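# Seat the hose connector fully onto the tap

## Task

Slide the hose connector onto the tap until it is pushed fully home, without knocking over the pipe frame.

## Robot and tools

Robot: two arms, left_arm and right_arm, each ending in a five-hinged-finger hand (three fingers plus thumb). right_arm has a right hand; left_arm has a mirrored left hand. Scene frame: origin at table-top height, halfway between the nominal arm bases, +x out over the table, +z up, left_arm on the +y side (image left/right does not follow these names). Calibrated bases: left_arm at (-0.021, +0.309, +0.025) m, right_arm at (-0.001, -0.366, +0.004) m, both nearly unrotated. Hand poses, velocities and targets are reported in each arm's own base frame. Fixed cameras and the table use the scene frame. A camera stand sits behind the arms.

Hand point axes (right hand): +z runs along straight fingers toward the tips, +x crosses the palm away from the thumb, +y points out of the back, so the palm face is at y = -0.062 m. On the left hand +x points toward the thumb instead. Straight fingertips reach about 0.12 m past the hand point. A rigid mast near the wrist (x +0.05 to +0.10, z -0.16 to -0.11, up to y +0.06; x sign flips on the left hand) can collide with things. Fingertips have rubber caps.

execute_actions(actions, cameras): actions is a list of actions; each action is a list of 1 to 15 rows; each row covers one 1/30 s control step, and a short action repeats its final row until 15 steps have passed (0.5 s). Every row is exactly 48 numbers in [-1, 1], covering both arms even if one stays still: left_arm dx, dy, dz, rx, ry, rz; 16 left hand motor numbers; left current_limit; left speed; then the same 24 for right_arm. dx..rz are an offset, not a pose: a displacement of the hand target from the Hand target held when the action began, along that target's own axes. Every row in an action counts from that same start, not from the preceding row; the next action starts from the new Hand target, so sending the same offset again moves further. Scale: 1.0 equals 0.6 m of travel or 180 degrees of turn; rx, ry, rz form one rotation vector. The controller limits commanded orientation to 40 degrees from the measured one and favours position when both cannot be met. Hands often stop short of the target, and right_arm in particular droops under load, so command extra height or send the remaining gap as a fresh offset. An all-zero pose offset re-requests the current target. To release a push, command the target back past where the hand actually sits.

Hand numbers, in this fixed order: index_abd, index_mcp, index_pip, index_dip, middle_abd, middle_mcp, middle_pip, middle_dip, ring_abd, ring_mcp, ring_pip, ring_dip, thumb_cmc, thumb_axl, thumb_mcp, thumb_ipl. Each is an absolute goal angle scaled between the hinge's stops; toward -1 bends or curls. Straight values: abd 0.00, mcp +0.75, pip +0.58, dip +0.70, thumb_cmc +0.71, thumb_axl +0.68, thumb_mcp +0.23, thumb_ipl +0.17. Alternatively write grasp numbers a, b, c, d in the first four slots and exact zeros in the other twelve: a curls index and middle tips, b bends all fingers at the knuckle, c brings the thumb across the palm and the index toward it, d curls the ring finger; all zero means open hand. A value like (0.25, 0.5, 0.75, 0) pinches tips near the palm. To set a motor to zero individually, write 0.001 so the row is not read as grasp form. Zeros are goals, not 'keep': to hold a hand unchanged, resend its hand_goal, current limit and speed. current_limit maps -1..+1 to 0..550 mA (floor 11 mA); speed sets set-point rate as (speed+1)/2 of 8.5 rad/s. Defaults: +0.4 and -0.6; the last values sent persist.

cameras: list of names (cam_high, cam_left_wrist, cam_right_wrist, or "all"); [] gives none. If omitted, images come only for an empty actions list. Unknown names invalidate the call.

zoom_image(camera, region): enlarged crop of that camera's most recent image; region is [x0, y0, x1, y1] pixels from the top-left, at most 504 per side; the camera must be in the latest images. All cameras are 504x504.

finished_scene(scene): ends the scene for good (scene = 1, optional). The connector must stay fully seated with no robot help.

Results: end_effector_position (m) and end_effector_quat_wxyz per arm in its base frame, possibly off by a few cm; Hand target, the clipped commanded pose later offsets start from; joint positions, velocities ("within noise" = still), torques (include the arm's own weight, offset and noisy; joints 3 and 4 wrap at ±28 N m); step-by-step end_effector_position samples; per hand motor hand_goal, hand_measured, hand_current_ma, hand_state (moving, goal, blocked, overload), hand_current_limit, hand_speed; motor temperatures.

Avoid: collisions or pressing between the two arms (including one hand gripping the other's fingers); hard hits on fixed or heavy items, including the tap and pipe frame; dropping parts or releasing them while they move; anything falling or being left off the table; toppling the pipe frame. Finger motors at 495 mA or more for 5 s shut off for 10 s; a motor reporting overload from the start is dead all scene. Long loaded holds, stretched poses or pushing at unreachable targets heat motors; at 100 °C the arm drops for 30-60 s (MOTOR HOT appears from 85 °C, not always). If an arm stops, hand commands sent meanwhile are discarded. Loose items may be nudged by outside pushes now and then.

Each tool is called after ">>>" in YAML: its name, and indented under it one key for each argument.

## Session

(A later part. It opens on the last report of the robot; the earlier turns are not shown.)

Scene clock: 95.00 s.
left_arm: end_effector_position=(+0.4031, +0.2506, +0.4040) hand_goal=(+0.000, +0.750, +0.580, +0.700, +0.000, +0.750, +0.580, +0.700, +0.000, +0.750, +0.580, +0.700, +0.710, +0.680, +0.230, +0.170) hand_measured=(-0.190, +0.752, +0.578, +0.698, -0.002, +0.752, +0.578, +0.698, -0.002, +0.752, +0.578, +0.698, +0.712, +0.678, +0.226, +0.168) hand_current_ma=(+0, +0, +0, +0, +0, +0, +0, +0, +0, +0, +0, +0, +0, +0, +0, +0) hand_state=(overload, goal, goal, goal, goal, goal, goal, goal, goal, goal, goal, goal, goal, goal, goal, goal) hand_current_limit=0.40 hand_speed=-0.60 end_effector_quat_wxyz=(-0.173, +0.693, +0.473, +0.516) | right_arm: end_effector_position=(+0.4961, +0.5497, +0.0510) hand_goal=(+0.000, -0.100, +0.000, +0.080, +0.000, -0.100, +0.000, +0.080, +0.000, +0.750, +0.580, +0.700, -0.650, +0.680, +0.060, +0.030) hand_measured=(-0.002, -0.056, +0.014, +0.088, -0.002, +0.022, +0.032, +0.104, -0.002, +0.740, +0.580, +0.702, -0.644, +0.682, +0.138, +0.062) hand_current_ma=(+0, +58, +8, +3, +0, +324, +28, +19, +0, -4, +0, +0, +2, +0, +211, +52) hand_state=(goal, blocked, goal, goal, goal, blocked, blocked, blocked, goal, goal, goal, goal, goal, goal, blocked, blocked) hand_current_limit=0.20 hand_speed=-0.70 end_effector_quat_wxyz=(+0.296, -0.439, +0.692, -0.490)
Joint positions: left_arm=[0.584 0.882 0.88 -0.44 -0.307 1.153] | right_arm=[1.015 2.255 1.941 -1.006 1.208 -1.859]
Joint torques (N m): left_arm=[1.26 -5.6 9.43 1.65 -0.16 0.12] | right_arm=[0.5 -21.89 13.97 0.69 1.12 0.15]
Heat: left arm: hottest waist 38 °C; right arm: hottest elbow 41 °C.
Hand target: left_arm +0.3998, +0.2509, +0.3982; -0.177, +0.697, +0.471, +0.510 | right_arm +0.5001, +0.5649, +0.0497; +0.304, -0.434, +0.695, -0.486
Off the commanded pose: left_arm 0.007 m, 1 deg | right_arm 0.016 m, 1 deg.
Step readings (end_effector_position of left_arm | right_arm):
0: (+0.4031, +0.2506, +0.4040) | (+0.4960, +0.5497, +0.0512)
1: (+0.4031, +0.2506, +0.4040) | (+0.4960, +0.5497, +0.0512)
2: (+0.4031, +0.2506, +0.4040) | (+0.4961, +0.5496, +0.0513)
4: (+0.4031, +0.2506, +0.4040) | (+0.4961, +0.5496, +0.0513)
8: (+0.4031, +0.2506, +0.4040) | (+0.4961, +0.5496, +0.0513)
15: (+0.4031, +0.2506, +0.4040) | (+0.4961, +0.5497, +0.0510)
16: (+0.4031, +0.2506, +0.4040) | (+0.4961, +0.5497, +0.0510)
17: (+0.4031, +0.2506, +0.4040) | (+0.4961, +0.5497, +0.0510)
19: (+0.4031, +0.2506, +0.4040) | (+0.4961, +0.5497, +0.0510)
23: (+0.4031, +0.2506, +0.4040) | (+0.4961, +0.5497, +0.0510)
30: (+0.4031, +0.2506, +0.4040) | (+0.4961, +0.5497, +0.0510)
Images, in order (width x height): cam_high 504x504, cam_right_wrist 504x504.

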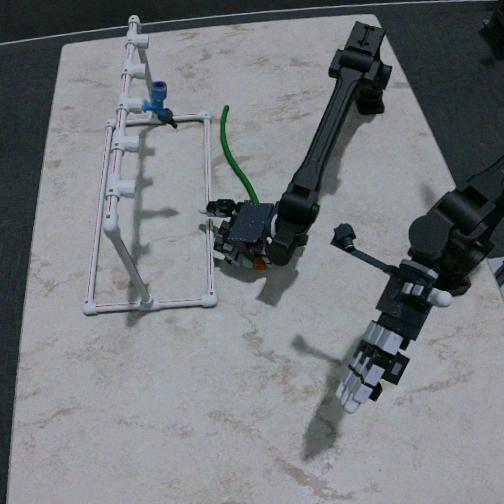

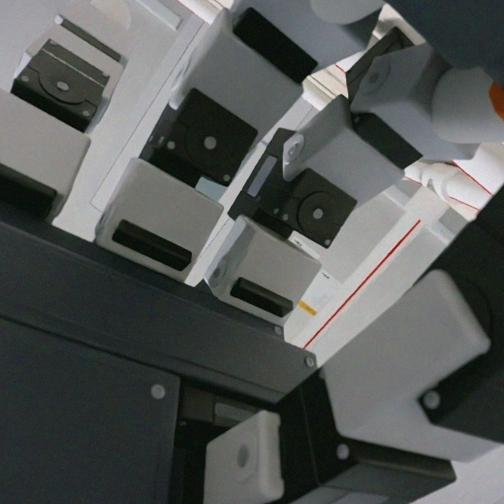

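>>> execute_actions:
  actions:
    - [[0,0,0,0,0,0,0,0,0,0,0,0,0,0,0,0,0,0,0,0,0,0,0.4,-0.6,0,0,0,0,0,0,0,-0.25,-0.03,0.05,0,-0.12,0.0,0.08,0,0.75,0.58,0.7,-0.65,0.68,0.0,0.0,0.3,-0.7]]
  cameras: ["cam_high", "cam_right_wrist"]

>>> zoom_image:
  camera: "cam_high"
  region: [205, 190, 305, 290]

Scene clock: 96.83 s.
left_arm: end_effector_position=(+0.4031, +0.2506, +0.4040) hand_goal=(+0.000, +0.750, +0.580, +0.700, +0.000, +0.750, +0.580, +0.700, +0.000, +0.750, +0.580, +0.700, +0.710, +0.680, +0.230, +0.170) hand_measured=(-0.190, +0.752, +0.578, +0.698, -0.002, +0.752, +0.578, +0.698, -0.002, +0.752, +0.578, +0.698, +0.712, +0.678, +0.226, +0.168) hand_current_ma=(+0, +0, +0, +0, +0, +0, +0, +0, +0, +0, +0, +0, +0, +0, +0, +0) hand_state=(overload, goal, goal, goal, goal, goal, goal, goal, goal, goal, goal, goal, goal, goal, goal, goal) hand_current_limit=0.40 hand_speed=-0.60 end_effector_quat_wxyz=(-0.173, +0.693, +0.473, +0.516) | right_arm: end_effector_position=(+0.4961, +0.5497, +0.0510) hand_goal=(+0.000, -0.250, -0.030, +0.050, +0.000, -0.120, +0.000, +0.080, +0.000, +0.750, +0.580, +0.700, -0.650, +0.680, +0.000, +0.000) hand_measured=(-0.002, -0.066, +0.014, +0.078, -0.002, +0.018, +0.032, +0.102, -0.002, +0.740, +0.580, +0.702, -0.644, +0.682, +0.138, +0.062) hand_current_ma=(+0, +358, +52, +23, +0, +358, +28, +16, +0, -4, +0, +0, +2, +0, +357, +157) hand_state=(goal, blocked, blocked, blocked, goal, blocked, blocked, blocked, goal, goal, goal, goal, goal, goal, blocked, blocked) hand_current_limit=0.30 hand_speed=-0.70 end_effector_quat_wxyz=(+0.296, -0.439, +0.692, -0.490)
Joint positions: left_arm=[0.584 0.882 0.88 -0.44 -0.307 1.153] | right_arm=[1.015 2.255 1.941 -1.006 1.208 -1.859]
Joint torques (N m): left_arm=[1.32 -5.6 9.44 1.66 -0.17 0.12] | right_arm=[0.44 -21.77 14.01 0.7 1.11 0.16]
Heat: left arm: hottest elbow 39 °C; right arm: hottest elbow 42 °C.
Hand target: left_arm +0.3998, +0.2509, +0.3982; -0.177, +0.697, +0.471, +0.510 | right_arm +0.5001, +0.5649, +0.0497; +0.304, -0.434, +0.695, -0.486
Off the commanded pose: left_arm 0.007 m, 1 deg | right_arm 0.016 m, 1 deg.
Step readings (end_effector_position of left_arm | right_arm):
0: (+0.4031, +0.2506, +0.4040) | (+0.4961, +0.5497, +0.0510)
1: (+0.4031, +0.2506, +0.4040) | (+0.4961, +0.5497, +0.0510)
2: (+0.4031, +0.2506, +0.4040) | (+0.4961, +0.5497, +0.0510)
4: (+0.4031, +0.2506, +0.4040) | (+0.4961, +0.5497, +0.0510)
8: (+0.4031, +0.2506, +0.4040) | (+0.4961, +0.5497, +0.0510)
15: (+0.4031, +0.2506, +0.4040) | (+0.4961, +0.5497, +0.0510)
Images, in order (width x height): cam_high 504x504, cam_right_wrist 504x504.

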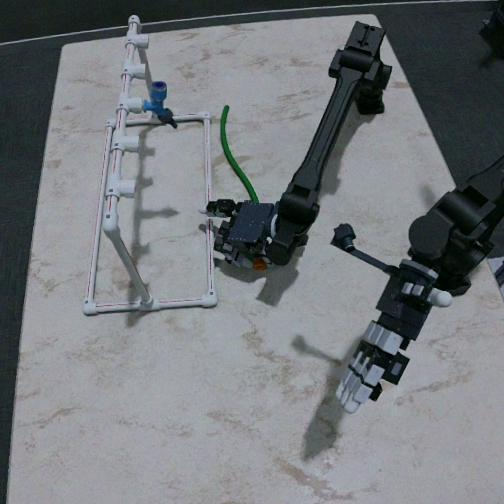

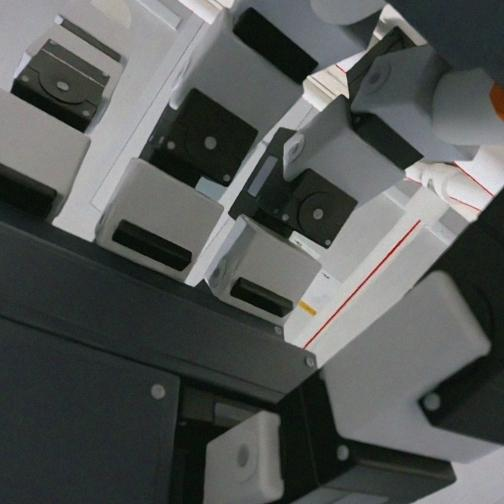

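Scaled by 5.040 from the camera's 504x504 image, which has a finer 720x720 frame.

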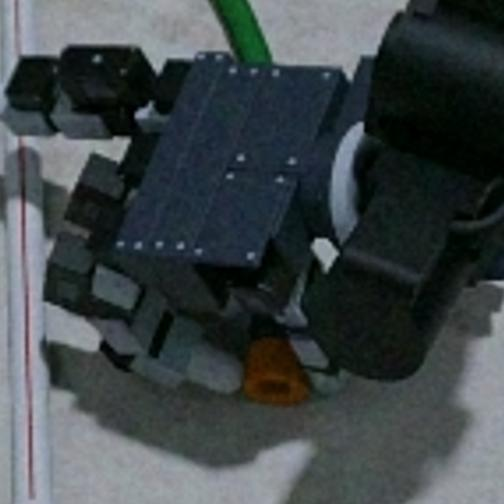

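>>> execute_actions:
  actions:
    - [[0,0,0,0,0,0,0,0,0,0,0,0,0,0,0,0,0,0,0,0,0,0,0.4,-0.6,0.0101,-0.0243,-0.0066,0,0,0,0,-0.25,-0.03,0.05,0,-0.12,0.0,0.08,0,0.75,0.58,0.7,-0.65,0.68,0.0,0.0,0.3,-0.7]]
    - [[0,0,0,0,0,0,0,0,0,0,0,0,0,0,0,0,0,0,0,0,0,0,0.4,-0.6,0.0101,-0.0243,-0.0066,0,0,0,0,-0.25,-0.03,0.05,0,-0.12,0.0,0.08,0,0.75,0.58,0.7,-0.65,0.68,0.0,0.0,0.3,-0.7]]
  cameras: ["cam_high", "cam_right_wrist"]

>>> zoom_image:
  camera: "cam_high"
  region: [205, 180, 305, 280]

Scene clock: 98.60 s.
left_arm: end_effector_position=(+0.4031, +0.2506, +0.4040) hand_goal=(+0.000, +0.750, +0.580, +0.700, +0.000, +0.750, +0.580, +0.700, +0.000, +0.750, +0.580, +0.700, +0.710, +0.680, +0.230, +0.170) hand_measured=(-0.190, +0.752, +0.578, +0.698, -0.002, +0.752, +0.578, +0.698, -0.002, +0.752, +0.578, +0.698, +0.712, +0.678, +0.226, +0.168) hand_current_ma=(+0, +0, +0, +0, +0, +0, +0, +0, +0, +0, +0, +0, +0, +0, +0, +0) hand_state=(overload, goal, goal, goal, goal, goal, goal, goal, goal, goal, goal, goal, goal, goal, goal, goal) hand_current_limit=0.40 hand_speed=-0.60 end_effector_quat_wxyz=(-0.173, +0.693, +0.473, +0.516) | right_arm: end_effector_position=(+0.4938, +0.5460, +0.0505) hand_goal=(+0.000, -0.250, -0.030, +0.050, +0.000, -0.120, +0.000, +0.080, +0.000, +0.750, +0.580, +0.700, -0.650, +0.680, +0.000, +0.000) hand_measured=(+0.000, -0.066, +0.014, +0.076, +0.000, +0.016, +0.034, +0.102, -0.002, +0.740, +0.580, +0.702, -0.644, +0.682, +0.138, +0.062) hand_current_ma=(+0, +357, +52, +21, +0, +358, +33, +16, +0, -4, +0, +0, +2, +1, +357, +157) hand_state=(goal, blocked, blocked, blocked, goal, blocked, blocked, blocked, goal, goal, goal, goal, goal, goal, blocked, blocked) hand_current_limit=0.30 hand_speed=-0.70 end_effector_quat_wxyz=(+0.289, -0.444, +0.690, -0.494)
Joint positions: left_arm=[0.584 0.882 0.88 -0.44 -0.307 1.153] | right_arm=[1.015 2.255 1.941 -1.027 1.208 -1.859]
Joint torques (N m): left_arm=[1.32 -5.6 9.43 1.65 -0.17 0.12] | right_arm=[0.21 -27.28 11.6 0.53 1.08 0.04]
Heat: left arm: hottest elbow 39 °C; right arm: hottest elbow 42 °C.
Hand target: left_arm +0.3998, +0.2509, +0.3982; -0.177, +0.697, +0.471, +0.510 | right_arm +0.4970, +0.5529, +0.0797; +0.304, -0.434, +0.695, -0.486
Off the commanded pose: left_arm 0.007 m, 1 deg | right_arm 0.030 m, 2 deg.
Step readings (end_effector_position of left_arm | right_arm):
0: (+0.4031, +0.2506, +0.4040) | (+0.4961, +0.5497, +0.0510)
1: (+0.4031, +0.2506, +0.4040) | (+0.4961, +0.5497, +0.0510)
2: (+0.4031, +0.2506, +0.4040) | (+0.4960, +0.5496, +0.0510)
4: (+0.4031, +0.2506, +0.4040) | (+0.4958, +0.5492, +0.0509)
8: (+0.4031, +0.2506, +0.4040) | (+0.4954, +0.5485, +0.0507)
15: (+0.4031, +0.2506, +0.4040) | (+0.4951, +0.5481, +0.0506)
16: (+0.4031, +0.2506, +0.4040) | (+0.4951, +0.5481, +0.0506)
17: (+0.4031, +0.2506, +0.4040) | (+0.4950, +0.5479, +0.0505)
19: (+0.4031, +0.2506, +0.4040) | (+0.4946, +0.5474, +0.0504)
23: (+0.4031, +0.2506, +0.4040) | (+0.4941, +0.5466, +0.0504)
30: (+0.4031, +0.2506, +0.4040) | (+0.4938, +0.5460, +0.0506)
Images, in order (width x height): cam_high 504x504, cam_right_wrist 504x504.

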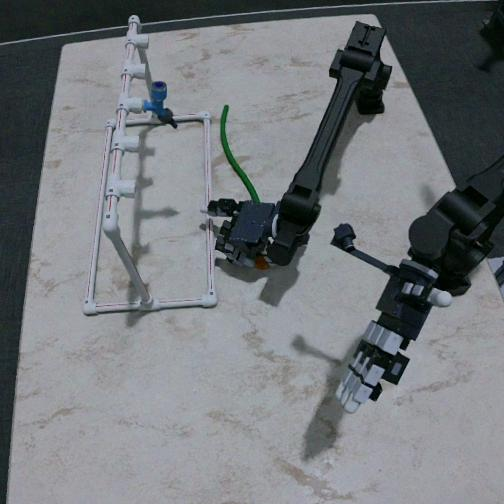

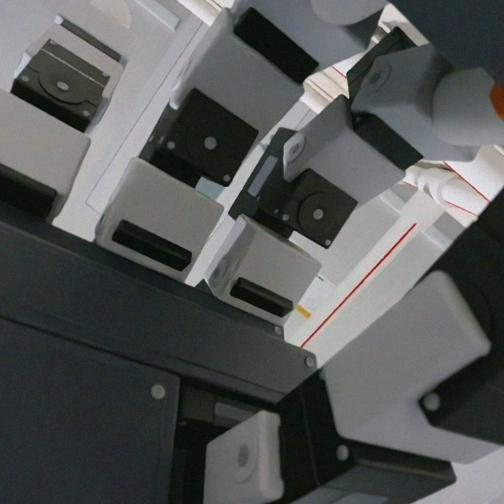

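Scaled by 5.040 from the camera's 504x504 image, which has a finer 720x720 frame.

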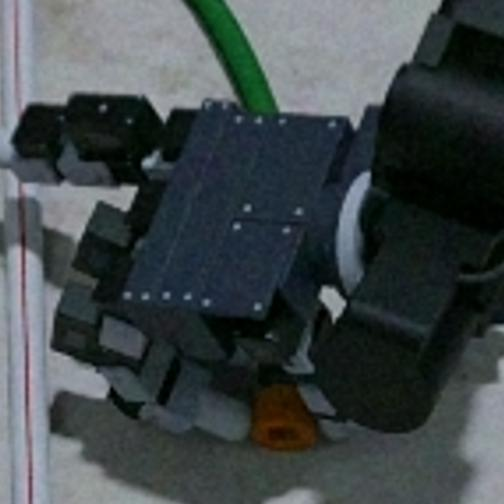

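>>> execute_actions:
  actions:
    - [[0,0,0,0,0,0,0,0,0,0,0,0,0,0,0,0,0,0,0,0,0,0,0.4,-0.6,0,-0.0313,-0.0114,0,0,0,0,-0.25,-0.03,0.05,0,-0.12,0.0,0.08,0,0.75,0.58,0.7,-0.65,0.68,0.0,0.0,0.3,-0.7]]
    - [[0,0,0,0,0,0,0,0,0,0,0,0,0,0,0,0,0,0,0,0,0,0,0.4,-0.6,0,-0.0157,-0.0057,0,0,0,0,-0.25,-0.03,0.05,0,-0.12,0.0,0.08,0,0.75,0.58,0.7,-0.65,0.68,0.0,0.0,0.3,-0.7]]
  cameras: ["cam_high", "cam_right_wrist"]

>>> zoom_image:
  camera: "cam_high"
  region: [205, 180, 305, 280]

Scene clock: 100.13 s.
left_arm: end_effector_position=(+0.4031, +0.2506, +0.4040) hand_goal=(+0.000, +0.750, +0.580, +0.700, +0.000, +0.750, +0.580, +0.700, +0.000, +0.750, +0.580, +0.700, +0.710, +0.680, +0.230, +0.170) hand_measured=(-0.190, +0.752, +0.578, +0.698, -0.002, +0.752, +0.578, +0.698, -0.002, +0.752, +0.578, +0.698, +0.712, +0.678, +0.226, +0.168) hand_current_ma=(+0, +0, +0, +0, +0, +0, +0, +0, +0, +0, +0, +0, +0, +0, +0, +0) hand_state=(overload, goal, goal, goal, goal, goal, goal, goal, goal, goal, goal, goal, goal, goal, goal, goal) hand_current_limit=0.40 hand_speed=-0.60 end_effector_quat_wxyz=(-0.173, +0.693, +0.473, +0.516) | right_arm: end_effector_position=(+0.4884, +0.5373, +0.0672) hand_goal=(+0.000, -0.250, -0.030, +0.050, +0.000, -0.120, +0.000, +0.080, +0.000, +0.750, +0.580, +0.700, -0.650, +0.680, +0.000, +0.000) hand_measured=(+0.000, -0.066, +0.014, +0.066, +0.006, +0.010, +0.040, +0.102, -0.002, +0.740, +0.580, +0.702, -0.646, +0.682, +0.138, +0.062) hand_current_ma=(+0, +357, +52, +8, +2, +358, +46, +16, +0, -4, +0, +0, +1, +1, +358, +157) hand_state=(goal, blocked, blocked, goal, goal, blocked, blocked, blocked, goal, goal, goal, goal, goal, goal, blocked, blocked) hand_current_limit=0.30 hand_speed=-0.70 end_effector_quat_wxyz=(+0.278, -0.452, +0.686, -0.499)
Joint positions: left_arm=[0.584 0.882 0.88 -0.44 -0.307 1.153] | right_arm=[1.015 2.227 1.941 -1.084 1.208 -1.859]
Joint torques (N m): left_arm=[1.26 -5.54 9.42 1.66 -0.17 0.12] | right_arm=[0.15 -26.99 14.35 0.21 1.08 0.01]
Heat: left arm: hottest elbow 39 °C; right arm: hottest elbow 42 °C.
Hand target: left_arm +0.3998, +0.2509, +0.3982; -0.177, +0.697, +0.471, +0.510 | right_arm +0.4970, +0.5528, +0.1099; +0.304, -0.434, +0.695, -0.486
Off the commanded pose: left_arm 0.007 m, 1 deg | right_arm 0.046 m, 4 deg.
Step readings (end_effector_position of left_arm | right_arm):
0: (+0.4031, +0.2506, +0.4040) | (+0.4938, +0.5460, +0.0505)
1: (+0.4031, +0.2506, +0.4040) | (+0.4938, +0.5459, +0.0508)
2: (+0.4031, +0.2506, +0.4040) | (+0.4934, +0.5454, +0.0509)
4: (+0.4031, +0.2506, +0.4040) | (+0.4923, +0.5436, +0.0520)
8: (+0.4031, +0.2506, +0.4040) | (+0.4910, +0.5415, +0.0572)
15: (+0.4031, +0.2506, +0.4040) | (+0.4905, +0.5407, +0.0641)
16: (+0.4031, +0.2506, +0.4040) | (+0.4905, +0.5406, +0.0641)
17: (+0.4031, +0.2506, +0.4040) | (+0.4902, +0.5403, +0.0640)
19: (+0.4031, +0.2506, +0.4040) | (+0.4896, +0.5392, +0.0637)
23: (+0.4031, +0.2506, +0.4040) | (+0.4888, +0.5379, +0.0645)
30: (+0.4031, +0.2506, +0.4040) | (+0.4884, +0.5374, +0.0667)
Images, in order (width x height): cam_high 504x504, cam_right_wrist 504x504.

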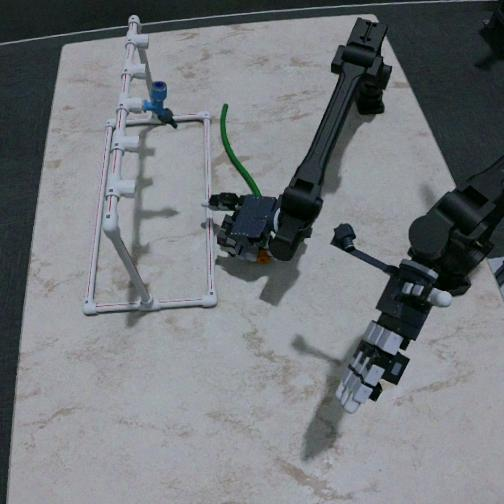

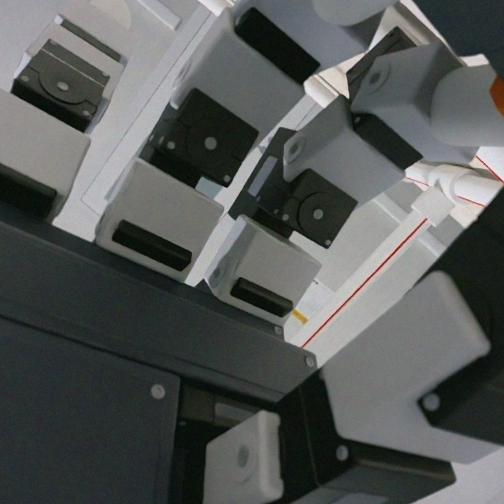

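Scaled by 5.040 from the camera's 504x504 image, which has a finer 720x720 frame.

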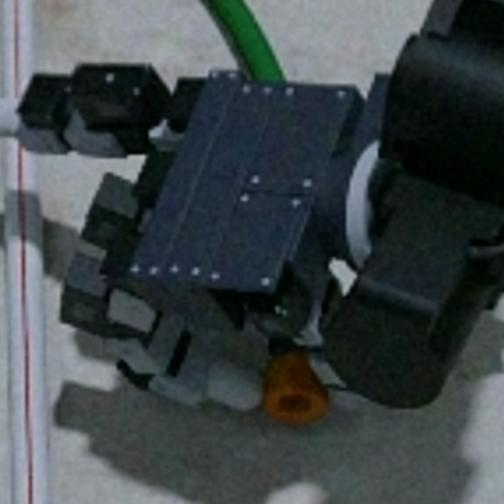

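>>> execute_actions:
  actions:
    - [[0,0,0,0,0,0,0,0,0,0,0,0,0,0,0,0,0,0,0,0,0,0,0.4,-0.6,0.0442,-0.0462,-0.0057,0,0,0,0,-0.25,-0.03,0.05,0,-0.12,0.0,0.08,0,0.75,0.58,0.7,-0.65,0.68,0.0,0.0,0.3,-0.7]]
    - [[0,0,0,0,0,0,0,0,0,0,0,0,0,0,0,0,0,0,0,0,0,0,0.4,-0.6,0.0442,-0.0462,-0.0057,-0.0537,-0.0196,0.1014,0,-0.25,-0.03,0.05,0,-0.12,0.0,0.08,0,0.5,0.4,0.5,-0.65,0.68,0.0,0.0,0.3,-0.7]]
    - [[0,0,0,0,0,0,0,0,0,0,0,0,0,0,0,0,0,0,0,0,0,0,0.4,-0.6,0.0268,-0.0558,-0.0167,-0.0537,-0.0196,0.1014,0,-0.25,-0.03,0.05,0,-0.12,0.0,0.08,0,0.3,0.2,0.3,-0.65,0.68,0.0,0.0,0.3,-0.7]]
  cameras: ["cam_high", "cam_right_wrist"]

>>> zoom_image:
  camera: "cam_high"
  region: [205, 150, 325, 270]

Scene clock: 105.50 s.
left_arm: end_effector_position=(+0.4031, +0.2506, +0.4040) hand_goal=(+0.000, +0.750, +0.580, +0.700, +0.000, +0.750, +0.580, +0.700, +0.000, +0.750, +0.580, +0.700, +0.710, +0.680, +0.230, +0.170) hand_measured=(-0.190, +0.752, +0.578, +0.698, -0.002, +0.752, +0.578, +0.698, -0.002, +0.752, +0.578, +0.698, +0.712, +0.678, +0.226, +0.168) hand_current_ma=(+0, +0, +0, +0, +0, +0, +0, +0, +0, +0, +0, +0, +0, +0, +0, +0) hand_state=(overload, goal, goal, goal, goal, goal, goal, goal, goal, goal, goal, goal, goal, goal, goal, goal) hand_current_limit=0.40 hand_speed=-0.60 end_effector_quat_wxyz=(-0.173, +0.693, +0.473, +0.516) | right_arm: end_effector_position=(+0.4751, +0.4707, +0.1800) hand_goal=(+0.000, -0.250, -0.030, +0.050, +0.000, -0.120, +0.000, +0.080, +0.000, +0.300, +0.200, +0.300, -0.650, +0.680, +0.000, +0.000) hand_measured=(+0.000, -0.240, -0.024, +0.054, +0.000, -0.004, +0.042, +0.096, -0.002, +0.300, +0.202, +0.302, -0.656, +0.680, +0.122, +0.056) hand_current_ma=(+0, +4, +2, +1, +0, +296, +46, +9, +0, +0, +0, +1, -2, +0, +357, +127) hand_state=(goal, goal, goal, goal, goal, blocked, blocked, goal, goal, goal, goal, goal, goal, goal, blocked, blocked) hand_current_limit=0.30 hand_speed=-0.70 end_effector_quat_wxyz=(+0.392, -0.284, +0.844, -0.231)
Joint positions: left_arm=[0.584 0.882 0.88 -0.44 -0.307 1.153] | right_arm=[0.879 1.716 1.42 -0.705 0.799 -1.586]
Joint torques (N m): left_arm=[1.26 -5.6 9.44 1.66 -0.17 0.12] | right_arm=[0.09 -18.78 10.45 2.74 0.5 0.39]
Heat: left arm: hottest elbow 39 °C; right arm: hottest elbow 42 °C.
Hand target: left_arm +0.3998, +0.2509, +0.3982; -0.177, +0.697, +0.471, +0.510 | right_arm +0.4791, +0.4732, +0.1915; +0.406, -0.268, +0.846, -0.219
Off the commanded pose: left_arm 0.007 m, 1 deg | right_arm 0.012 m, 3 deg.
Step readings (end_effector_position of left_arm | right_arm):
0: (+0.4031, +0.2506, +0.4040) | (+0.4884, +0.5373, +0.0672)
1: (+0.4031, +0.2506, +0.4040) | (+0.4884, +0.5373, +0.0674)
2: (+0.4031, +0.2506, +0.4040) | (+0.4883, +0.5375, +0.0686)
4: (+0.4031, +0.2506, +0.4040) | (+0.4882, +0.5370, +0.0745)
8: (+0.4031, +0.2506, +0.4040) | (+0.4861, +0.5333, +0.0988)
15: (+0.4031, +0.2506, +0.4040) | (+0.4876, +0.5311, +0.1352)
16: (+0.4031, +0.2506, +0.4040) | (+0.4871, +0.5312, +0.1353)
17: (+0.4031, +0.2506, +0.4040) | (+0.4854, +0.5306, +0.1323)
19: (+0.4031, +0.2506, +0.4040) | (+0.4758, +0.5226, +0.1231)
23: (+0.4031, +0.2506, +0.4040) | (+0.4680, +0.5018, +0.1237)
30: (+0.4031, +0.2506, +0.4040) | (+0.4835, +0.4941, +0.1579)
31: (+0.4031, +0.2506, +0.4040) | (+0.4840, +0.4943, +0.1598)
32: (+0.4031, +0.2506, +0.4040) | (+0.4821, +0.4959, +0.1592)
34: (+0.4031, +0.2506, +0.4040) | (+0.4744, +0.4912, +0.1555)
38: (+0.4031, +0.2506, +0.4040) | (+0.4630, +0.4761, +0.1591)
45: (+0.4031, +0.2506, +0.4040) | (+0.4746, +0.4726, +0.1848)
Images, in order (width x height): cam_high 504x504, cam_right_wrist 504x504.

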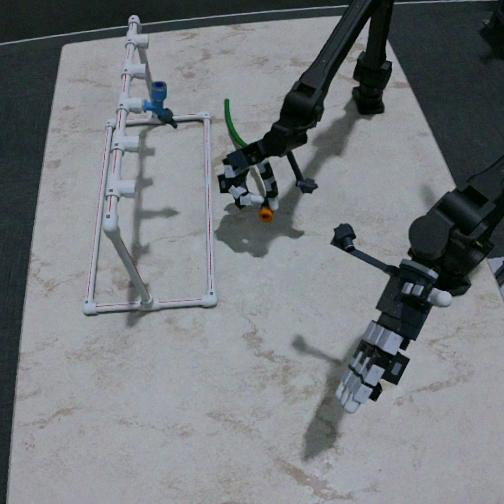

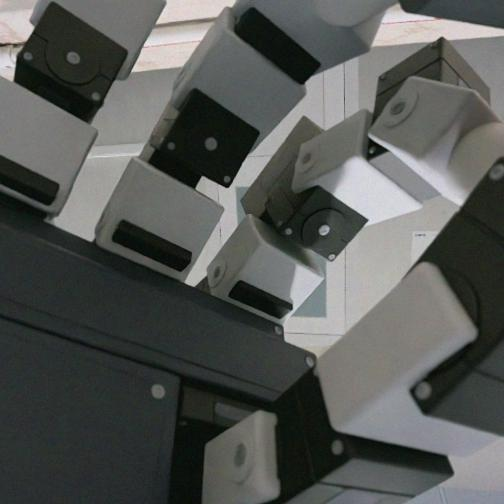

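Scaled by 4.200 from the camera's 504x504 image, which has a finer 720x720 frame.

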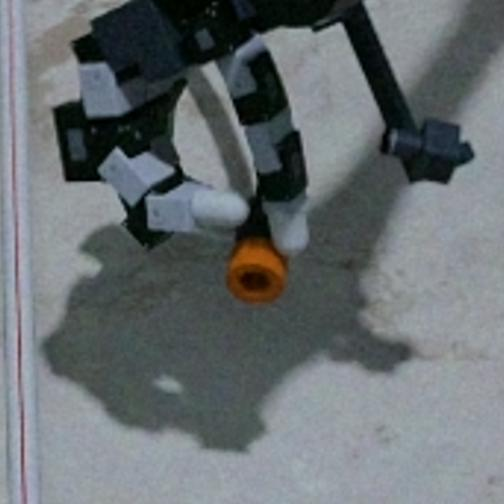

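>>> execute_actions:
  actions:
    - [[0,0,0,0,0,0,0,0,0,0,0,0,0,0,0,0,0,0,0,0,0,0,0.4,-0.6,-0.0007,-0.0584,-0.0267,-0.0537,-0.0196,0.1014,0,0.25,0.02,0.05,0,-0.12,0.0,0.08,0,0.5,0.4,0.5,-0.65,0.68,0.0,0.0,0.3,-0.7]]
    - [[0,0,0,0,0,0,0,0,0,0,0,0,0,0,0,0,0,0,0,0,0,0,0.4,-0.6,-0.0202,-0.0497,-0.0352,-0.0537,-0.0196,0.1014,0,0.25,0.02,0.05,0,-0.12,0.0,0.08,0,0.5,0.4,0.5,-0.65,0.68,0.0,0.0,0.3,-0.7]]
  cameras: ["cam_high", "cam_right_wrist"]

>>> zoom_image:
  camera: "cam_high"
  region: [215, 90, 335, 210]

Scene clock: 109.67 s.
left_arm: end_effector_position=(+0.4031, +0.2506, +0.4040) hand_goal=(+0.000, +0.750, +0.580, +0.700, +0.000, +0.750, +0.580, +0.700, +0.000, +0.750, +0.580, +0.700, +0.710, +0.680, +0.230, +0.170) hand_measured=(-0.190, +0.752, +0.578, +0.698, -0.002, +0.752, +0.578, +0.698, -0.002, +0.752, +0.578, +0.698, +0.712, +0.678, +0.226, +0.168) hand_current_ma=(+0, +0, +0, +0, +0, +0, +0, +0, +0, +0, +0, +0, +0, +0, +0, +0) hand_state=(overload, goal, goal, goal, goal, goal, goal, goal, goal, goal, goal, goal, goal, goal, goal, goal) hand_current_limit=0.40 hand_speed=-0.60 end_effector_quat_wxyz=(-0.173, +0.693, +0.473, +0.516) | right_arm: end_effector_position=(+0.4727, +0.4244, +0.2403) hand_goal=(+0.000, +0.250, +0.020, +0.050, +0.000, -0.120, +0.000, +0.080, +0.000, +0.500, +0.400, +0.500, -0.650, +0.680, +0.000, +0.000) hand_measured=(+0.000, +0.252, +0.020, +0.052, +0.000, -0.110, +0.006, +0.082, -0.002, +0.500, +0.398, +0.498, -0.658, +0.680, +0.000, +0.002) hand_current_ma=(+0, +0, +0, +1, +0, +5, +2, +1, +0, +0, +0, +0, -3, +0, +0, +0) hand_state=(goal, goal, goal, goal, goal, goal, goal, goal, goal, goal, goal, goal, goal, goal, goal, goal) hand_current_limit=0.30 hand_speed=-0.70 end_effector_quat_wxyz=(+0.443, -0.076, +0.891, +0.065)
Joint positions: left_arm=[0.584 0.882 0.88 -0.44 -0.307 1.153] | right_arm=[0.736 1.463 1.075 -0.319 0.398 -1.191]
Joint torques (N m): left_arm=[1.32 -5.6 9.43 1.65 -0.17 0.12] | right_arm=[0.03 -14.97 10.44 3.49 0.08 0.35]
Heat: left arm: hottest elbow 39 °C; right arm: hottest elbow 42 °C.
Hand target: left_arm +0.3998, +0.2509, +0.3982; -0.177, +0.697, +0.471, +0.510 | right_arm +0.4733, +0.4252, +0.2513; +0.454, -0.067, +0.885, +0.078
Off the commanded pose: left_arm 0.007 m, 1 deg | right_arm 0.011 m, 2 deg.
Step readings (end_effector_position of left_arm | right_arm):
0: (+0.4031, +0.2506, +0.4040) | (+0.4751, +0.4707, +0.1800)
1: (+0.4031, +0.2506, +0.4040) | (+0.4743, +0.4717, +0.1792)
2: (+0.4031, +0.2506, +0.4040) | (+0.4721, +0.4741, +0.1786)
4: (+0.4031, +0.2506, +0.4040) | (+0.4640, +0.4740, +0.1771)
8: (+0.4031, +0.2506, +0.4040) | (+0.4608, +0.4540, +0.1867)
15: (+0.4031, +0.2506, +0.4040) | (+0.4769, +0.4451, +0.2185)
16: (+0.4031, +0.2506, +0.4040) | (+0.4762, +0.4473, +0.2194)
17: (+0.4031, +0.2506, +0.4040) | (+0.4738, +0.4503, +0.2200)
19: (+0.4031, +0.2506, +0.4040) | (+0.4666, +0.4487, +0.2193)
23: (+0.4031, +0.2506, +0.4040) | (+0.4589, +0.4331, +0.2215)
30: (+0.4031, +0.2506, +0.4040) | (+0.4717, +0.4245, +0.2393)
Images, in order (width x height): cam_high 504x504, cam_right_wrist 504x504.

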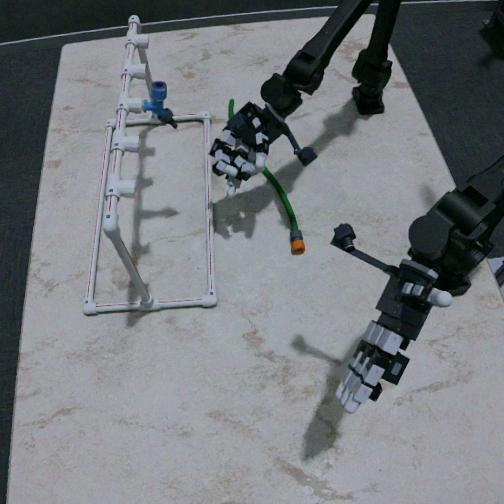

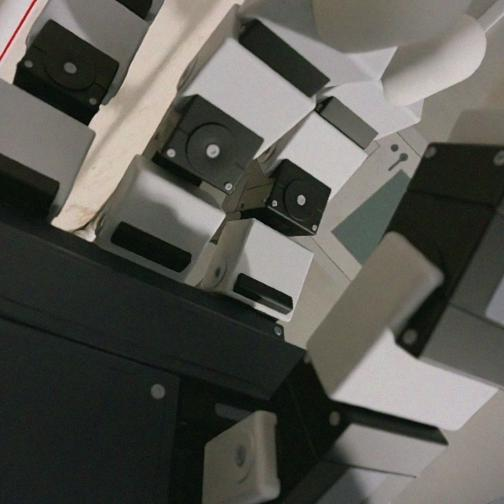

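Scaled by 4.200 from the camera's 504x504 image, which has a finer 720x720 frame.

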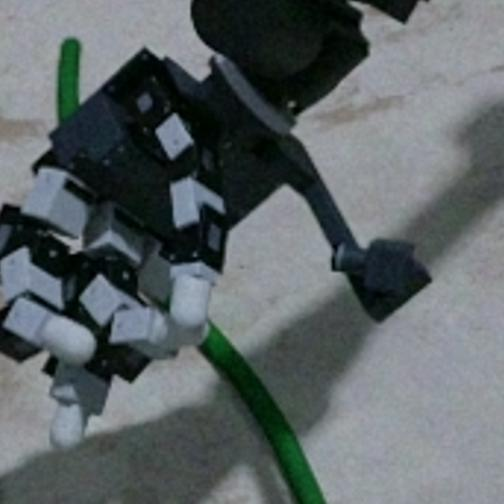

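>>> zoom_image:
  camera: "cam_high"
  region: [220, 90, 340, 270]

>>> zoom_image:
  camera: "cam_high"
  region: [260, 205, 330, 275]

Scaled by 2.800 from the camera's 504x504 image, which has a finer 720x720 frame.

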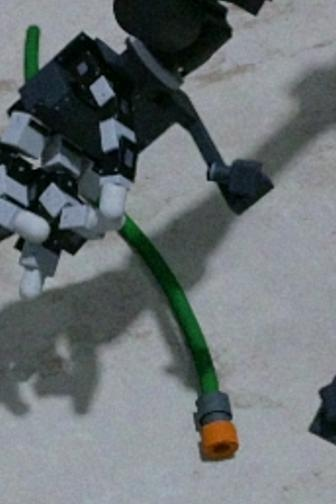

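Scaled by 7.200 from the camera's 504x504 image, which has a finer 720x720 frame.

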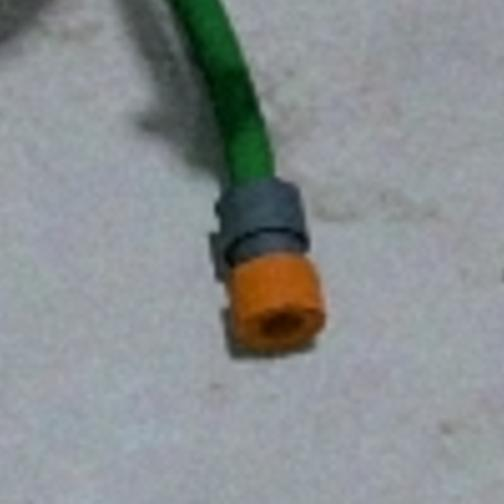

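>>> execute_actions:
  actions:
    - [[0,0,0,0,0,0,0,0,0,0,0,0,0,0,0,0,0,0,0,0,0,0,0.4,-0.6,0.0398,0.0295,-0.0082,0.0484,0.0142,-0.1065,0,0.342,-0.08,-0.029,0,0.342,-0.08,-0.029,0,0.75,0.58,0.7,-0.514,0.68,0.23,0.17,0.3,-0.3]]
    - [[0,0,0,0,0,0,0,0,0,0,0,0,0,0,0,0,0,0,0,0,0,0,0.4,-0.6,0.0287,0.0395,-0.012,0.0484,0.0142,-0.1065,0,0.342,-0.08,-0.029,0,0.342,-0.08,-0.029,0,0.75,0.58,0.7,-0.514,0.68,0.23,0.17,0.3,-0.3]]
    - [[0,0,0,0,0,0,0,0,0,0,0,0,0,0,0,0,0,0,0,0,0,0,0.4,-0.6,0.0152,0.0447,-0.0173,0.0484,0.0142,-0.1065,0,0.342,-0.08,-0.029,0,0.342,-0.08,-0.029,0,0.75,0.58,0.7,-0.514,0.68,0.23,0.17,0.3,-0.3]]
    - [[0,0,0,0,0,0,0,0,0,0,0,0,0,0,0,0,0,0,0,0,0,0,0.4,-0.6,0.0012,0.0442,-0.0238,0.0484,0.0142,-0.1065,0,0.342,-0.08,-0.029,0,0.342,-0.08,-0.029,0,0.75,0.58,0.7,-0.514,0.68,0.23,0.17,0.3,-0.3]]
  cameras: ["cam_high", "cam_right_wrist"]

>>> zoom_image:
  camera: "cam_high"
  region: [220, 110, 360, 270]

Scene clock: 116.93 s.
left_arm: end_effector_position=(+0.4031, +0.2506, +0.4040) hand_goal=(+0.000, +0.750, +0.580, +0.700, +0.000, +0.750, +0.580, +0.700, +0.000, +0.750, +0.580, +0.700, +0.710, +0.680, +0.230, +0.170) hand_measured=(-0.190, +0.752, +0.578, +0.698, -0.002, +0.752, +0.578, +0.698, -0.002, +0.752, +0.578, +0.698, +0.712, +0.678, +0.226, +0.168) hand_current_ma=(+0, +0, +0, +0, +0, +0, +0, +0, +0, +0, +0, +0, +0, +0, +0, +0) hand_state=(overload, goal, goal, goal, goal, goal, goal, goal, goal, goal, goal, goal, goal, goal, goal, goal) hand_current_limit=0.40 hand_speed=-0.60 end_effector_quat_wxyz=(-0.173, +0.693, +0.473, +0.516) | right_arm: end_effector_position=(+0.3789, +0.4762, +0.1811) hand_goal=(+0.000, +0.342, -0.080, -0.028, +0.000, +0.342, -0.080, -0.028, +0.000, +0.750, +0.580, +0.700, -0.514, +0.680, +0.230, +0.170) hand_measured=(+0.000, +0.338, -0.078, -0.026, +0.000, +0.338, -0.078, -0.024, -0.002, +0.740, +0.578, +0.698, -0.518, +0.680, +0.226, +0.168) hand_current_ma=(+0, -1, +1, +1, +0, -1, +0, +1, +0, -4, +0, +0, -1, +0, -2, -1) hand_state=(goal, goal, goal, goal, goal, goal, goal, goal, goal, goal, goal, goal, goal, goal, goal, goal) hand_current_limit=0.30 hand_speed=-0.30 end_effector_quat_wxyz=(+0.329, -0.474, +0.669, -0.468)
Joint positions: left_arm=[0.584 0.882 0.88 -0.44 -0.307 1.153] | right_arm=[1.115 1.776 1.523 -1.019 1.202 -1.893]
Joint torques (N m): left_arm=[1.26 -5.6 9.43 1.65 -0.17 0.12] | right_arm=[-0.15 -16.03 14.24 0.85 1.19 -0.08]
Heat: left arm: hottest elbow 39 °C; right arm: hottest elbow 42 °C.
Hand target: left_arm +0.3998, +0.2509, +0.3982; -0.177, +0.697, +0.471, +0.510 | right_arm +0.3889, +0.4860, +0.1904; +0.329, -0.469, +0.671, -0.470
Off the commanded pose: left_arm 0.007 m, 1 deg | right_arm 0.017 m, 1 deg.
Step readings (end_effector_position of left_arm | right_arm):
0: (+0.4031, +0.2506, +0.4040) | (+0.4727, +0.4244, +0.2403)
1: (+0.4031, +0.2506, +0.4040) | (+0.4730, +0.4240, +0.2403)
2: (+0.4031, +0.2506, +0.4040) | (+0.4738, +0.4214, +0.2382)
4: (+0.4031, +0.2506, +0.4040) | (+0.4700, +0.4170, +0.2297)
8: (+0.4031, +0.2506, +0.4040) | (+0.4517, +0.4171, +0.2115)
15: (+0.4031, +0.2506, +0.4040) | (+0.4411, +0.4287, +0.2178)
16: (+0.4031, +0.2506, +0.4040) | (+0.4421, +0.4283, +0.2195)
17: (+0.4031, +0.2506, +0.4040) | (+0.4433, +0.4253, +0.2197)
19: (+0.4031, +0.2506, +0.4040) | (+0.4435, +0.4216, +0.2193)
23: (+0.4031, +0.2506, +0.4040) | (+0.4338, +0.4336, +0.2186)
30: (+0.4031, +0.2506, +0.4040) | (+0.4195, +0.4461, +0.2088)
31: (+0.4031, +0.2506, +0.4040) | (+0.4202, +0.4446, +0.2079)
32: (+0.4031, +0.2506, +0.4040) | (+0.4214, +0.4403, +0.2067)
34: (+0.4031, +0.2506, +0.4040) | (+0.4232, +0.4362, +0.2057)
38: (+0.4031, +0.2506, +0.4040) | (+0.4149, +0.4500, +0.2027)
45: (+0.4031, +0.2506, +0.4040) | (+0.3982, +0.4618, +0.1926)
46: (+0.4031, +0.2506, +0.4040) | (+0.3986, +0.4604, +0.1926)
47: (+0.4031, +0.2506, +0.4040) | (+0.4006, +0.4561, +0.1938)
49: (+0.4031, +0.2506, +0.4040) | (+0.4038, +0.4532, +0.1971)
53: (+0.4031, +0.2506, +0.4040) | (+0.3969, +0.4675, +0.1939)
60: (+0.4031, +0.2506, +0.4040) | (+0.3772, +0.4765, +0.1762)
Images, in order (width x height): cam_high 504x504, cam_right_wrist 504x504.

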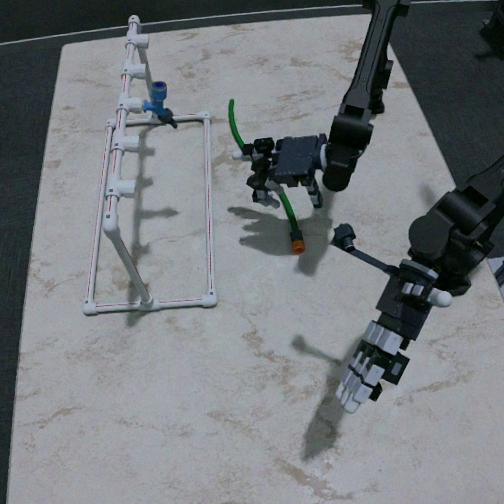

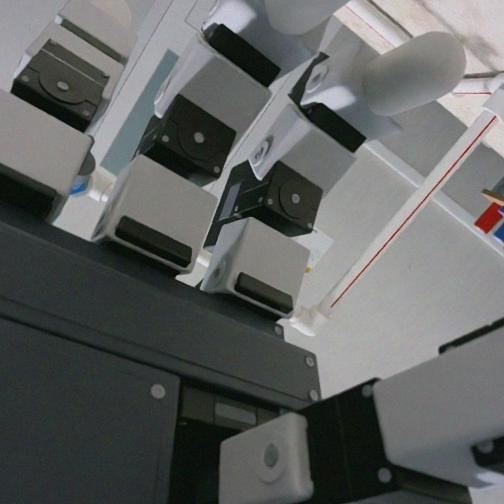

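Scaled by 3.150 from the camera's 504x504 image, which has a finer 720x720 frame.

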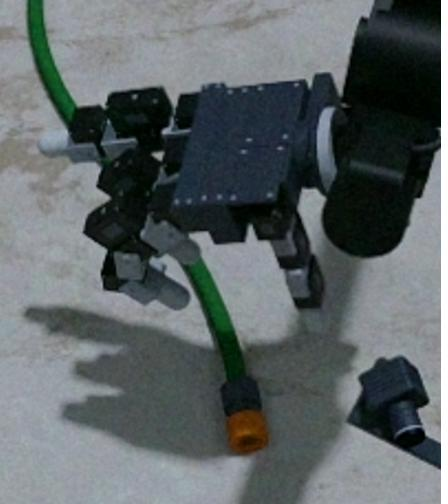

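>>> execute_actions:
  actions:
    - [[0,0,0,0,0,0,0,0,0,0,0,0,0,0,0,0,0,0,0,0,0,0,0.4,-0.6,-0.007,0.0635,0.0204,0,0,0,0,0.342,-0.08,-0.029,0,0.342,-0.08,-0.029,0,0.75,0.58,0.7,-0.514,0.68,0.23,0.17,0.3,-0.3]]
    - [[0,0,0,0,0,0,0,0,0,0,0,0,0,0,0,0,0,0,0,0,0,0,0.4,-0.6,-0.007,0.0635,0.0204,0,0,0,0,0.342,-0.08,-0.029,0,0.342,-0.08,-0.029,0,0.75,0.58,0.7,-0.514,0.68,0.23,0.17,0.3,-0.3]]
  cameras: ["cam_high", "cam_right_wrist"]

>>> zoom_image:
  camera: "cam_high"
  region: [240, 160, 350, 270]

Scene clock: 119.43 s.
left_arm: end_effector_position=(+0.4031, +0.2506, +0.4040) hand_goal=(+0.000, +0.750, +0.580, +0.700, +0.000, +0.750, +0.580, +0.700, +0.000, +0.750, +0.580, +0.700, +0.710, +0.680, +0.230, +0.170) hand_measured=(-0.190, +0.752, +0.578, +0.698, -0.002, +0.752, +0.578, +0.698, -0.002, +0.752, +0.578, +0.698, +0.712, +0.678, +0.226, +0.168) hand_current_ma=(+0, +0, +0, +0, +0, +0, +0, +0, +0, +0, +0, +0, +0, +0, +0, +0) hand_state=(overload, goal, goal, goal, goal, goal, goal, goal, goal, goal, goal, goal, goal, goal, goal, goal) hand_current_limit=0.40 hand_speed=-0.60 end_effector_quat_wxyz=(-0.173, +0.693, +0.473, +0.516) | right_arm: end_effector_position=(+0.3866, +0.4906, +0.1195) hand_goal=(+0.000, +0.342, -0.080, -0.028, +0.000, +0.342, -0.080, -0.028, +0.000, +0.750, +0.580, +0.700, -0.514, +0.680, +0.230, +0.170) hand_measured=(+0.000, +0.338, -0.078, -0.026, +0.000, +0.338, -0.078, -0.024, -0.002, +0.740, +0.578, +0.698, -0.518, +0.680, +0.226, +0.168) hand_current_ma=(+0, -1, +1, +1, +0, -1, +0, +1, +0, -4, +0, +0, -1, +0, -2, -1) hand_state=(goal, goal, goal, goal, goal, goal, goal, goal, goal, goal, goal, goal, goal, goal, goal, goal) hand_current_limit=0.30 hand_speed=-0.30 end_effector_quat_wxyz=(+0.327, -0.473, +0.669, -0.471)
Joint positions: left_arm=[0.584 0.882 0.88 -0.44 -0.307 1.153] | right_arm=[1.115 1.873 1.492 -0.908 1.206 -1.881]
Joint torques (N m): left_arm=[1.32 -5.6 9.43 1.65 -0.17 0.12] | right_arm=[0.15 -17.73 9.66 1.85 1.15 0.14]
Heat: left arm: hottest elbow 39 °C; right arm: hottest elbow 42 °C.
Hand target: left_arm +0.3998, +0.2509, +0.3982; -0.177, +0.697, +0.471, +0.510 | right_arm +0.3888, +0.4950, +0.1104; +0.329, -0.470, +0.671, -0.470
Off the commanded pose: left_arm 0.007 m, 1 deg | right_arm 0.010 m, 1 deg.
Step readings (end_effector_position of left_arm | right_arm):
0: (+0.4031, +0.2506, +0.4040) | (+0.3789, +0.4762, +0.1811)
1: (+0.4031, +0.2506, +0.4040) | (+0.3789, +0.4762, +0.1811)
2: (+0.4031, +0.2506, +0.4040) | (+0.3790, +0.4762, +0.1807)
4: (+0.4031, +0.2506, +0.4040) | (+0.3798, +0.4774, +0.1786)
8: (+0.4031, +0.2506, +0.4040) | (+0.3819, +0.4815, +0.1678)
15: (+0.4031, +0.2506, +0.4040) | (+0.3829, +0.4837, +0.1559)
16: (+0.4031, +0.2506, +0.4040) | (+0.3830, +0.4839, +0.1560)
17: (+0.4031, +0.2506, +0.4040) | (+0.3837, +0.4852, +0.1561)
19: (+0.4031, +0.2506, +0.4040) | (+0.3857, +0.4888, +0.1545)
23: (+0.4031, +0.2506, +0.4040) | (+0.3867, +0.4910, +0.1405)
30: (+0.4031, +0.2506, +0.4040) | (+0.3862, +0.4899, +0.1195)
Images, in order (width x height): cam_high 504x504, cam_right_wrist 504x504.

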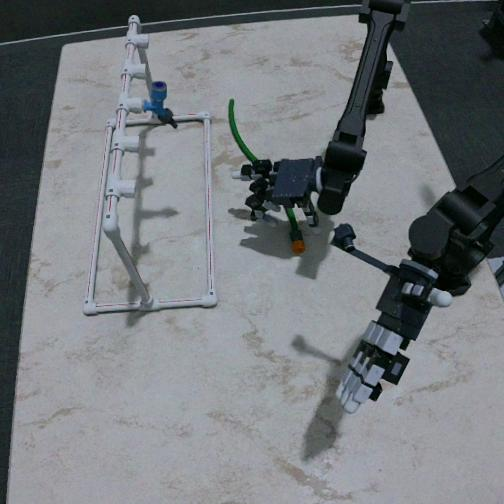

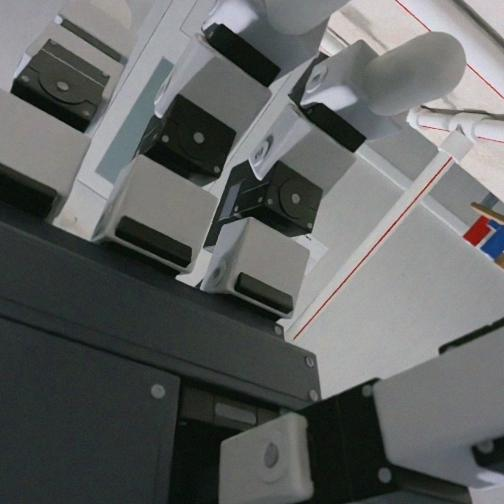

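Scaled by 4.582 from the camera's 504x504 image, which has a finer 720x720 frame.

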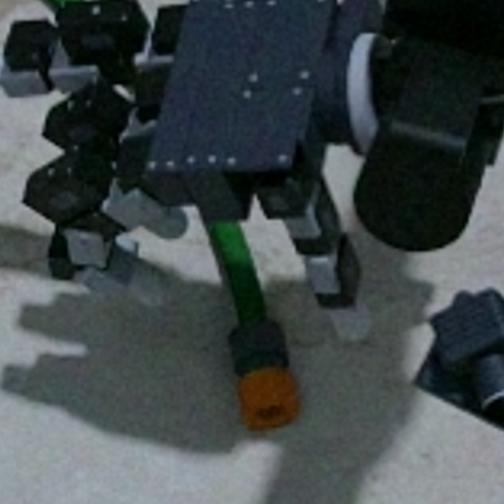

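>>> execute_actions:
  actions:
    - [[0,0,0,0,0,0,0,0,0,0,0,0,0,0,0,0,0,0,0,0,0,0,0.4,-0.6,0.0027,0.0478,0.0147,0,0,0,0,0.342,-0.08,-0.029,0,0.342,-0.08,-0.029,0,0.75,0.58,0.7,-0.514,0.68,0.23,0.17,0.3,-0.3]]
    - [[0,0,0,0,0,0,0,0,0,0,0,0,0,0,0,0,0,0,0,0,0,0,0.4,-0.6,0.0027,0.045,0.0137,0,0,0,0,0.342,-0.08,-0.029,0,0.342,-0.08,-0.029,0,0.75,0.58,0.7,-0.514,0.68,0.23,0.17,0.3,-0.3]]
  cameras: ["cam_high", "cam_right_wrist"]

>>> zoom_image:
  camera: "cam_high"
  region: [240, 170, 350, 280]

Scene clock: 121.60 s.
left_arm: end_effector_position=(+0.4031, +0.2506, +0.4040) hand_goal=(+0.000, +0.750, +0.580, +0.700, +0.000, +0.750, +0.580, +0.700, +0.000, +0.750, +0.580, +0.700, +0.710, +0.680, +0.230, +0.170) hand_measured=(-0.190, +0.752, +0.578, +0.698, -0.002, +0.752, +0.578, +0.698, -0.002, +0.752, +0.578, +0.698, +0.712, +0.678, +0.226, +0.168) hand_current_ma=(+0, +0, +0, +0, +0, +0, +0, +0, +0, +0, +0, +0, +0, +0, +0, +0) hand_state=(overload, goal, goal, goal, goal, goal, goal, goal, goal, goal, goal, goal, goal, goal, goal, goal) hand_current_limit=0.40 hand_speed=-0.60 end_effector_quat_wxyz=(-0.173, +0.693, +0.473, +0.516) | right_arm: end_effector_position=(+0.3856, +0.4885, +0.0637) hand_goal=(+0.000, +0.342, -0.080, -0.028, +0.000, +0.342, -0.080, -0.028, +0.000, +0.750, +0.580, +0.700, -0.514, +0.680, +0.230, +0.170) hand_measured=(+0.000, +0.338, -0.078, -0.026, +0.000, +0.338, -0.078, -0.024, -0.002, +0.740, +0.578, +0.698, -0.516, +0.680, +0.226, +0.168) hand_current_ma=(+0, -1, +1, +1, +0, -1, +0, +1, +0, -4, +0, +0, -1, +0, -2, -1) hand_state=(goal, goal, goal, goal, goal, goal, goal, goal, goal, goal, goal, goal, goal, goal, goal, goal) hand_current_limit=0.30 hand_speed=-0.30 end_effector_quat_wxyz=(+0.327, -0.470, +0.671, -0.471)
Joint positions: left_arm=[0.584 0.882 0.88 -0.44 -0.307 1.153] | right_arm=[1.115 1.931 1.421 -0.785 1.206 -1.869]
Joint torques (N m): left_arm=[1.32 -5.6 9.44 1.66 -0.17 0.12] | right_arm=[0.5 -17.73 8.81 1.96 1.17 0.14]
Heat: left arm: hottest elbow 39 °C; right arm: hottest elbow 42 °C.
Hand target: left_arm +0.3998, +0.2509, +0.3982; -0.177, +0.697, +0.471, +0.510 | right_arm +0.3848, +0.4929, +0.0521; +0.329, -0.470, +0.671, -0.470
Off the commanded pose: left_arm 0.007 m, 1 deg | right_arm 0.012 m, 0 deg.
Step readings (end_effector_position of left_arm | right_arm):
0: (+0.4031, +0.2506, +0.4040) | (+0.3866, +0.4906, +0.1195)
1: (+0.4031, +0.2506, +0.4040) | (+0.3866, +0.4906, +0.1194)
2: (+0.4031, +0.2506, +0.4040) | (+0.3869, +0.4913, +0.1191)
4: (+0.4031, +0.2506, +0.4040) | (+0.3875, +0.4924, +0.1169)
8: (+0.4031, +0.2506, +0.4040) | (+0.3867, +0.4908, +0.1059)
15: (+0.4031, +0.2506, +0.4040) | (+0.3861, +0.4895, +0.0925)
16: (+0.4031, +0.2506, +0.4040) | (+0.3862, +0.4897, +0.0923)
17: (+0.4031, +0.2506, +0.4040) | (+0.3865, +0.4903, +0.0920)
19: (+0.4031, +0.2506, +0.4040) | (+0.3872, +0.4917, +0.0899)
23: (+0.4031, +0.2506, +0.4040) | (+0.3864, +0.4901, +0.0782)
30: (+0.4031, +0.2506, +0.4040) | (+0.3854, +0.4879, +0.0635)
Images, in order (width x height): cam_high 504x504, cam_right_wrist 504x504.

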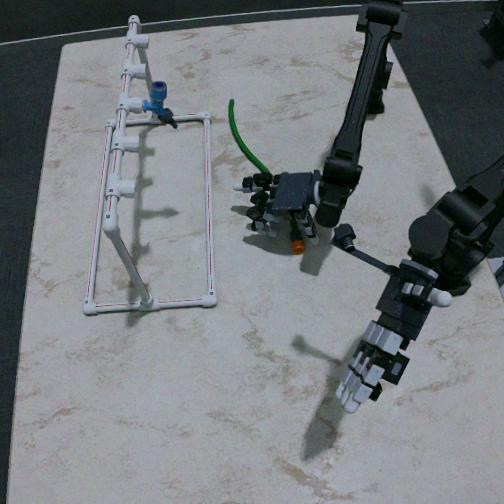

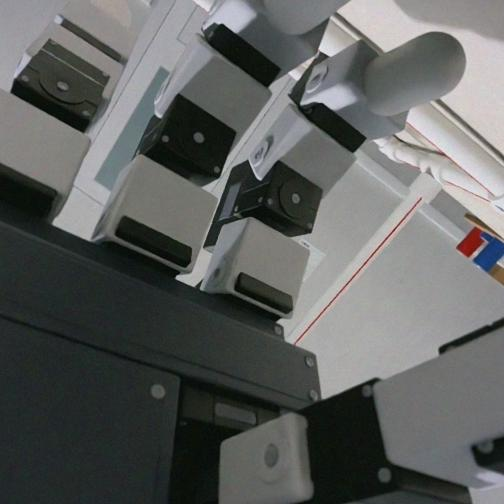

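Scaled by 4.582 from the camera's 504x504 image, which has a finer 720x720 frame.

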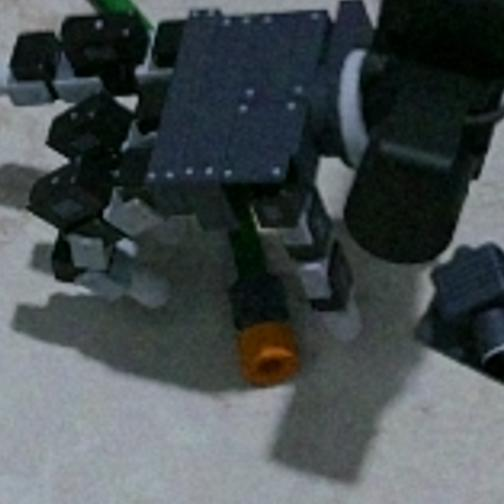

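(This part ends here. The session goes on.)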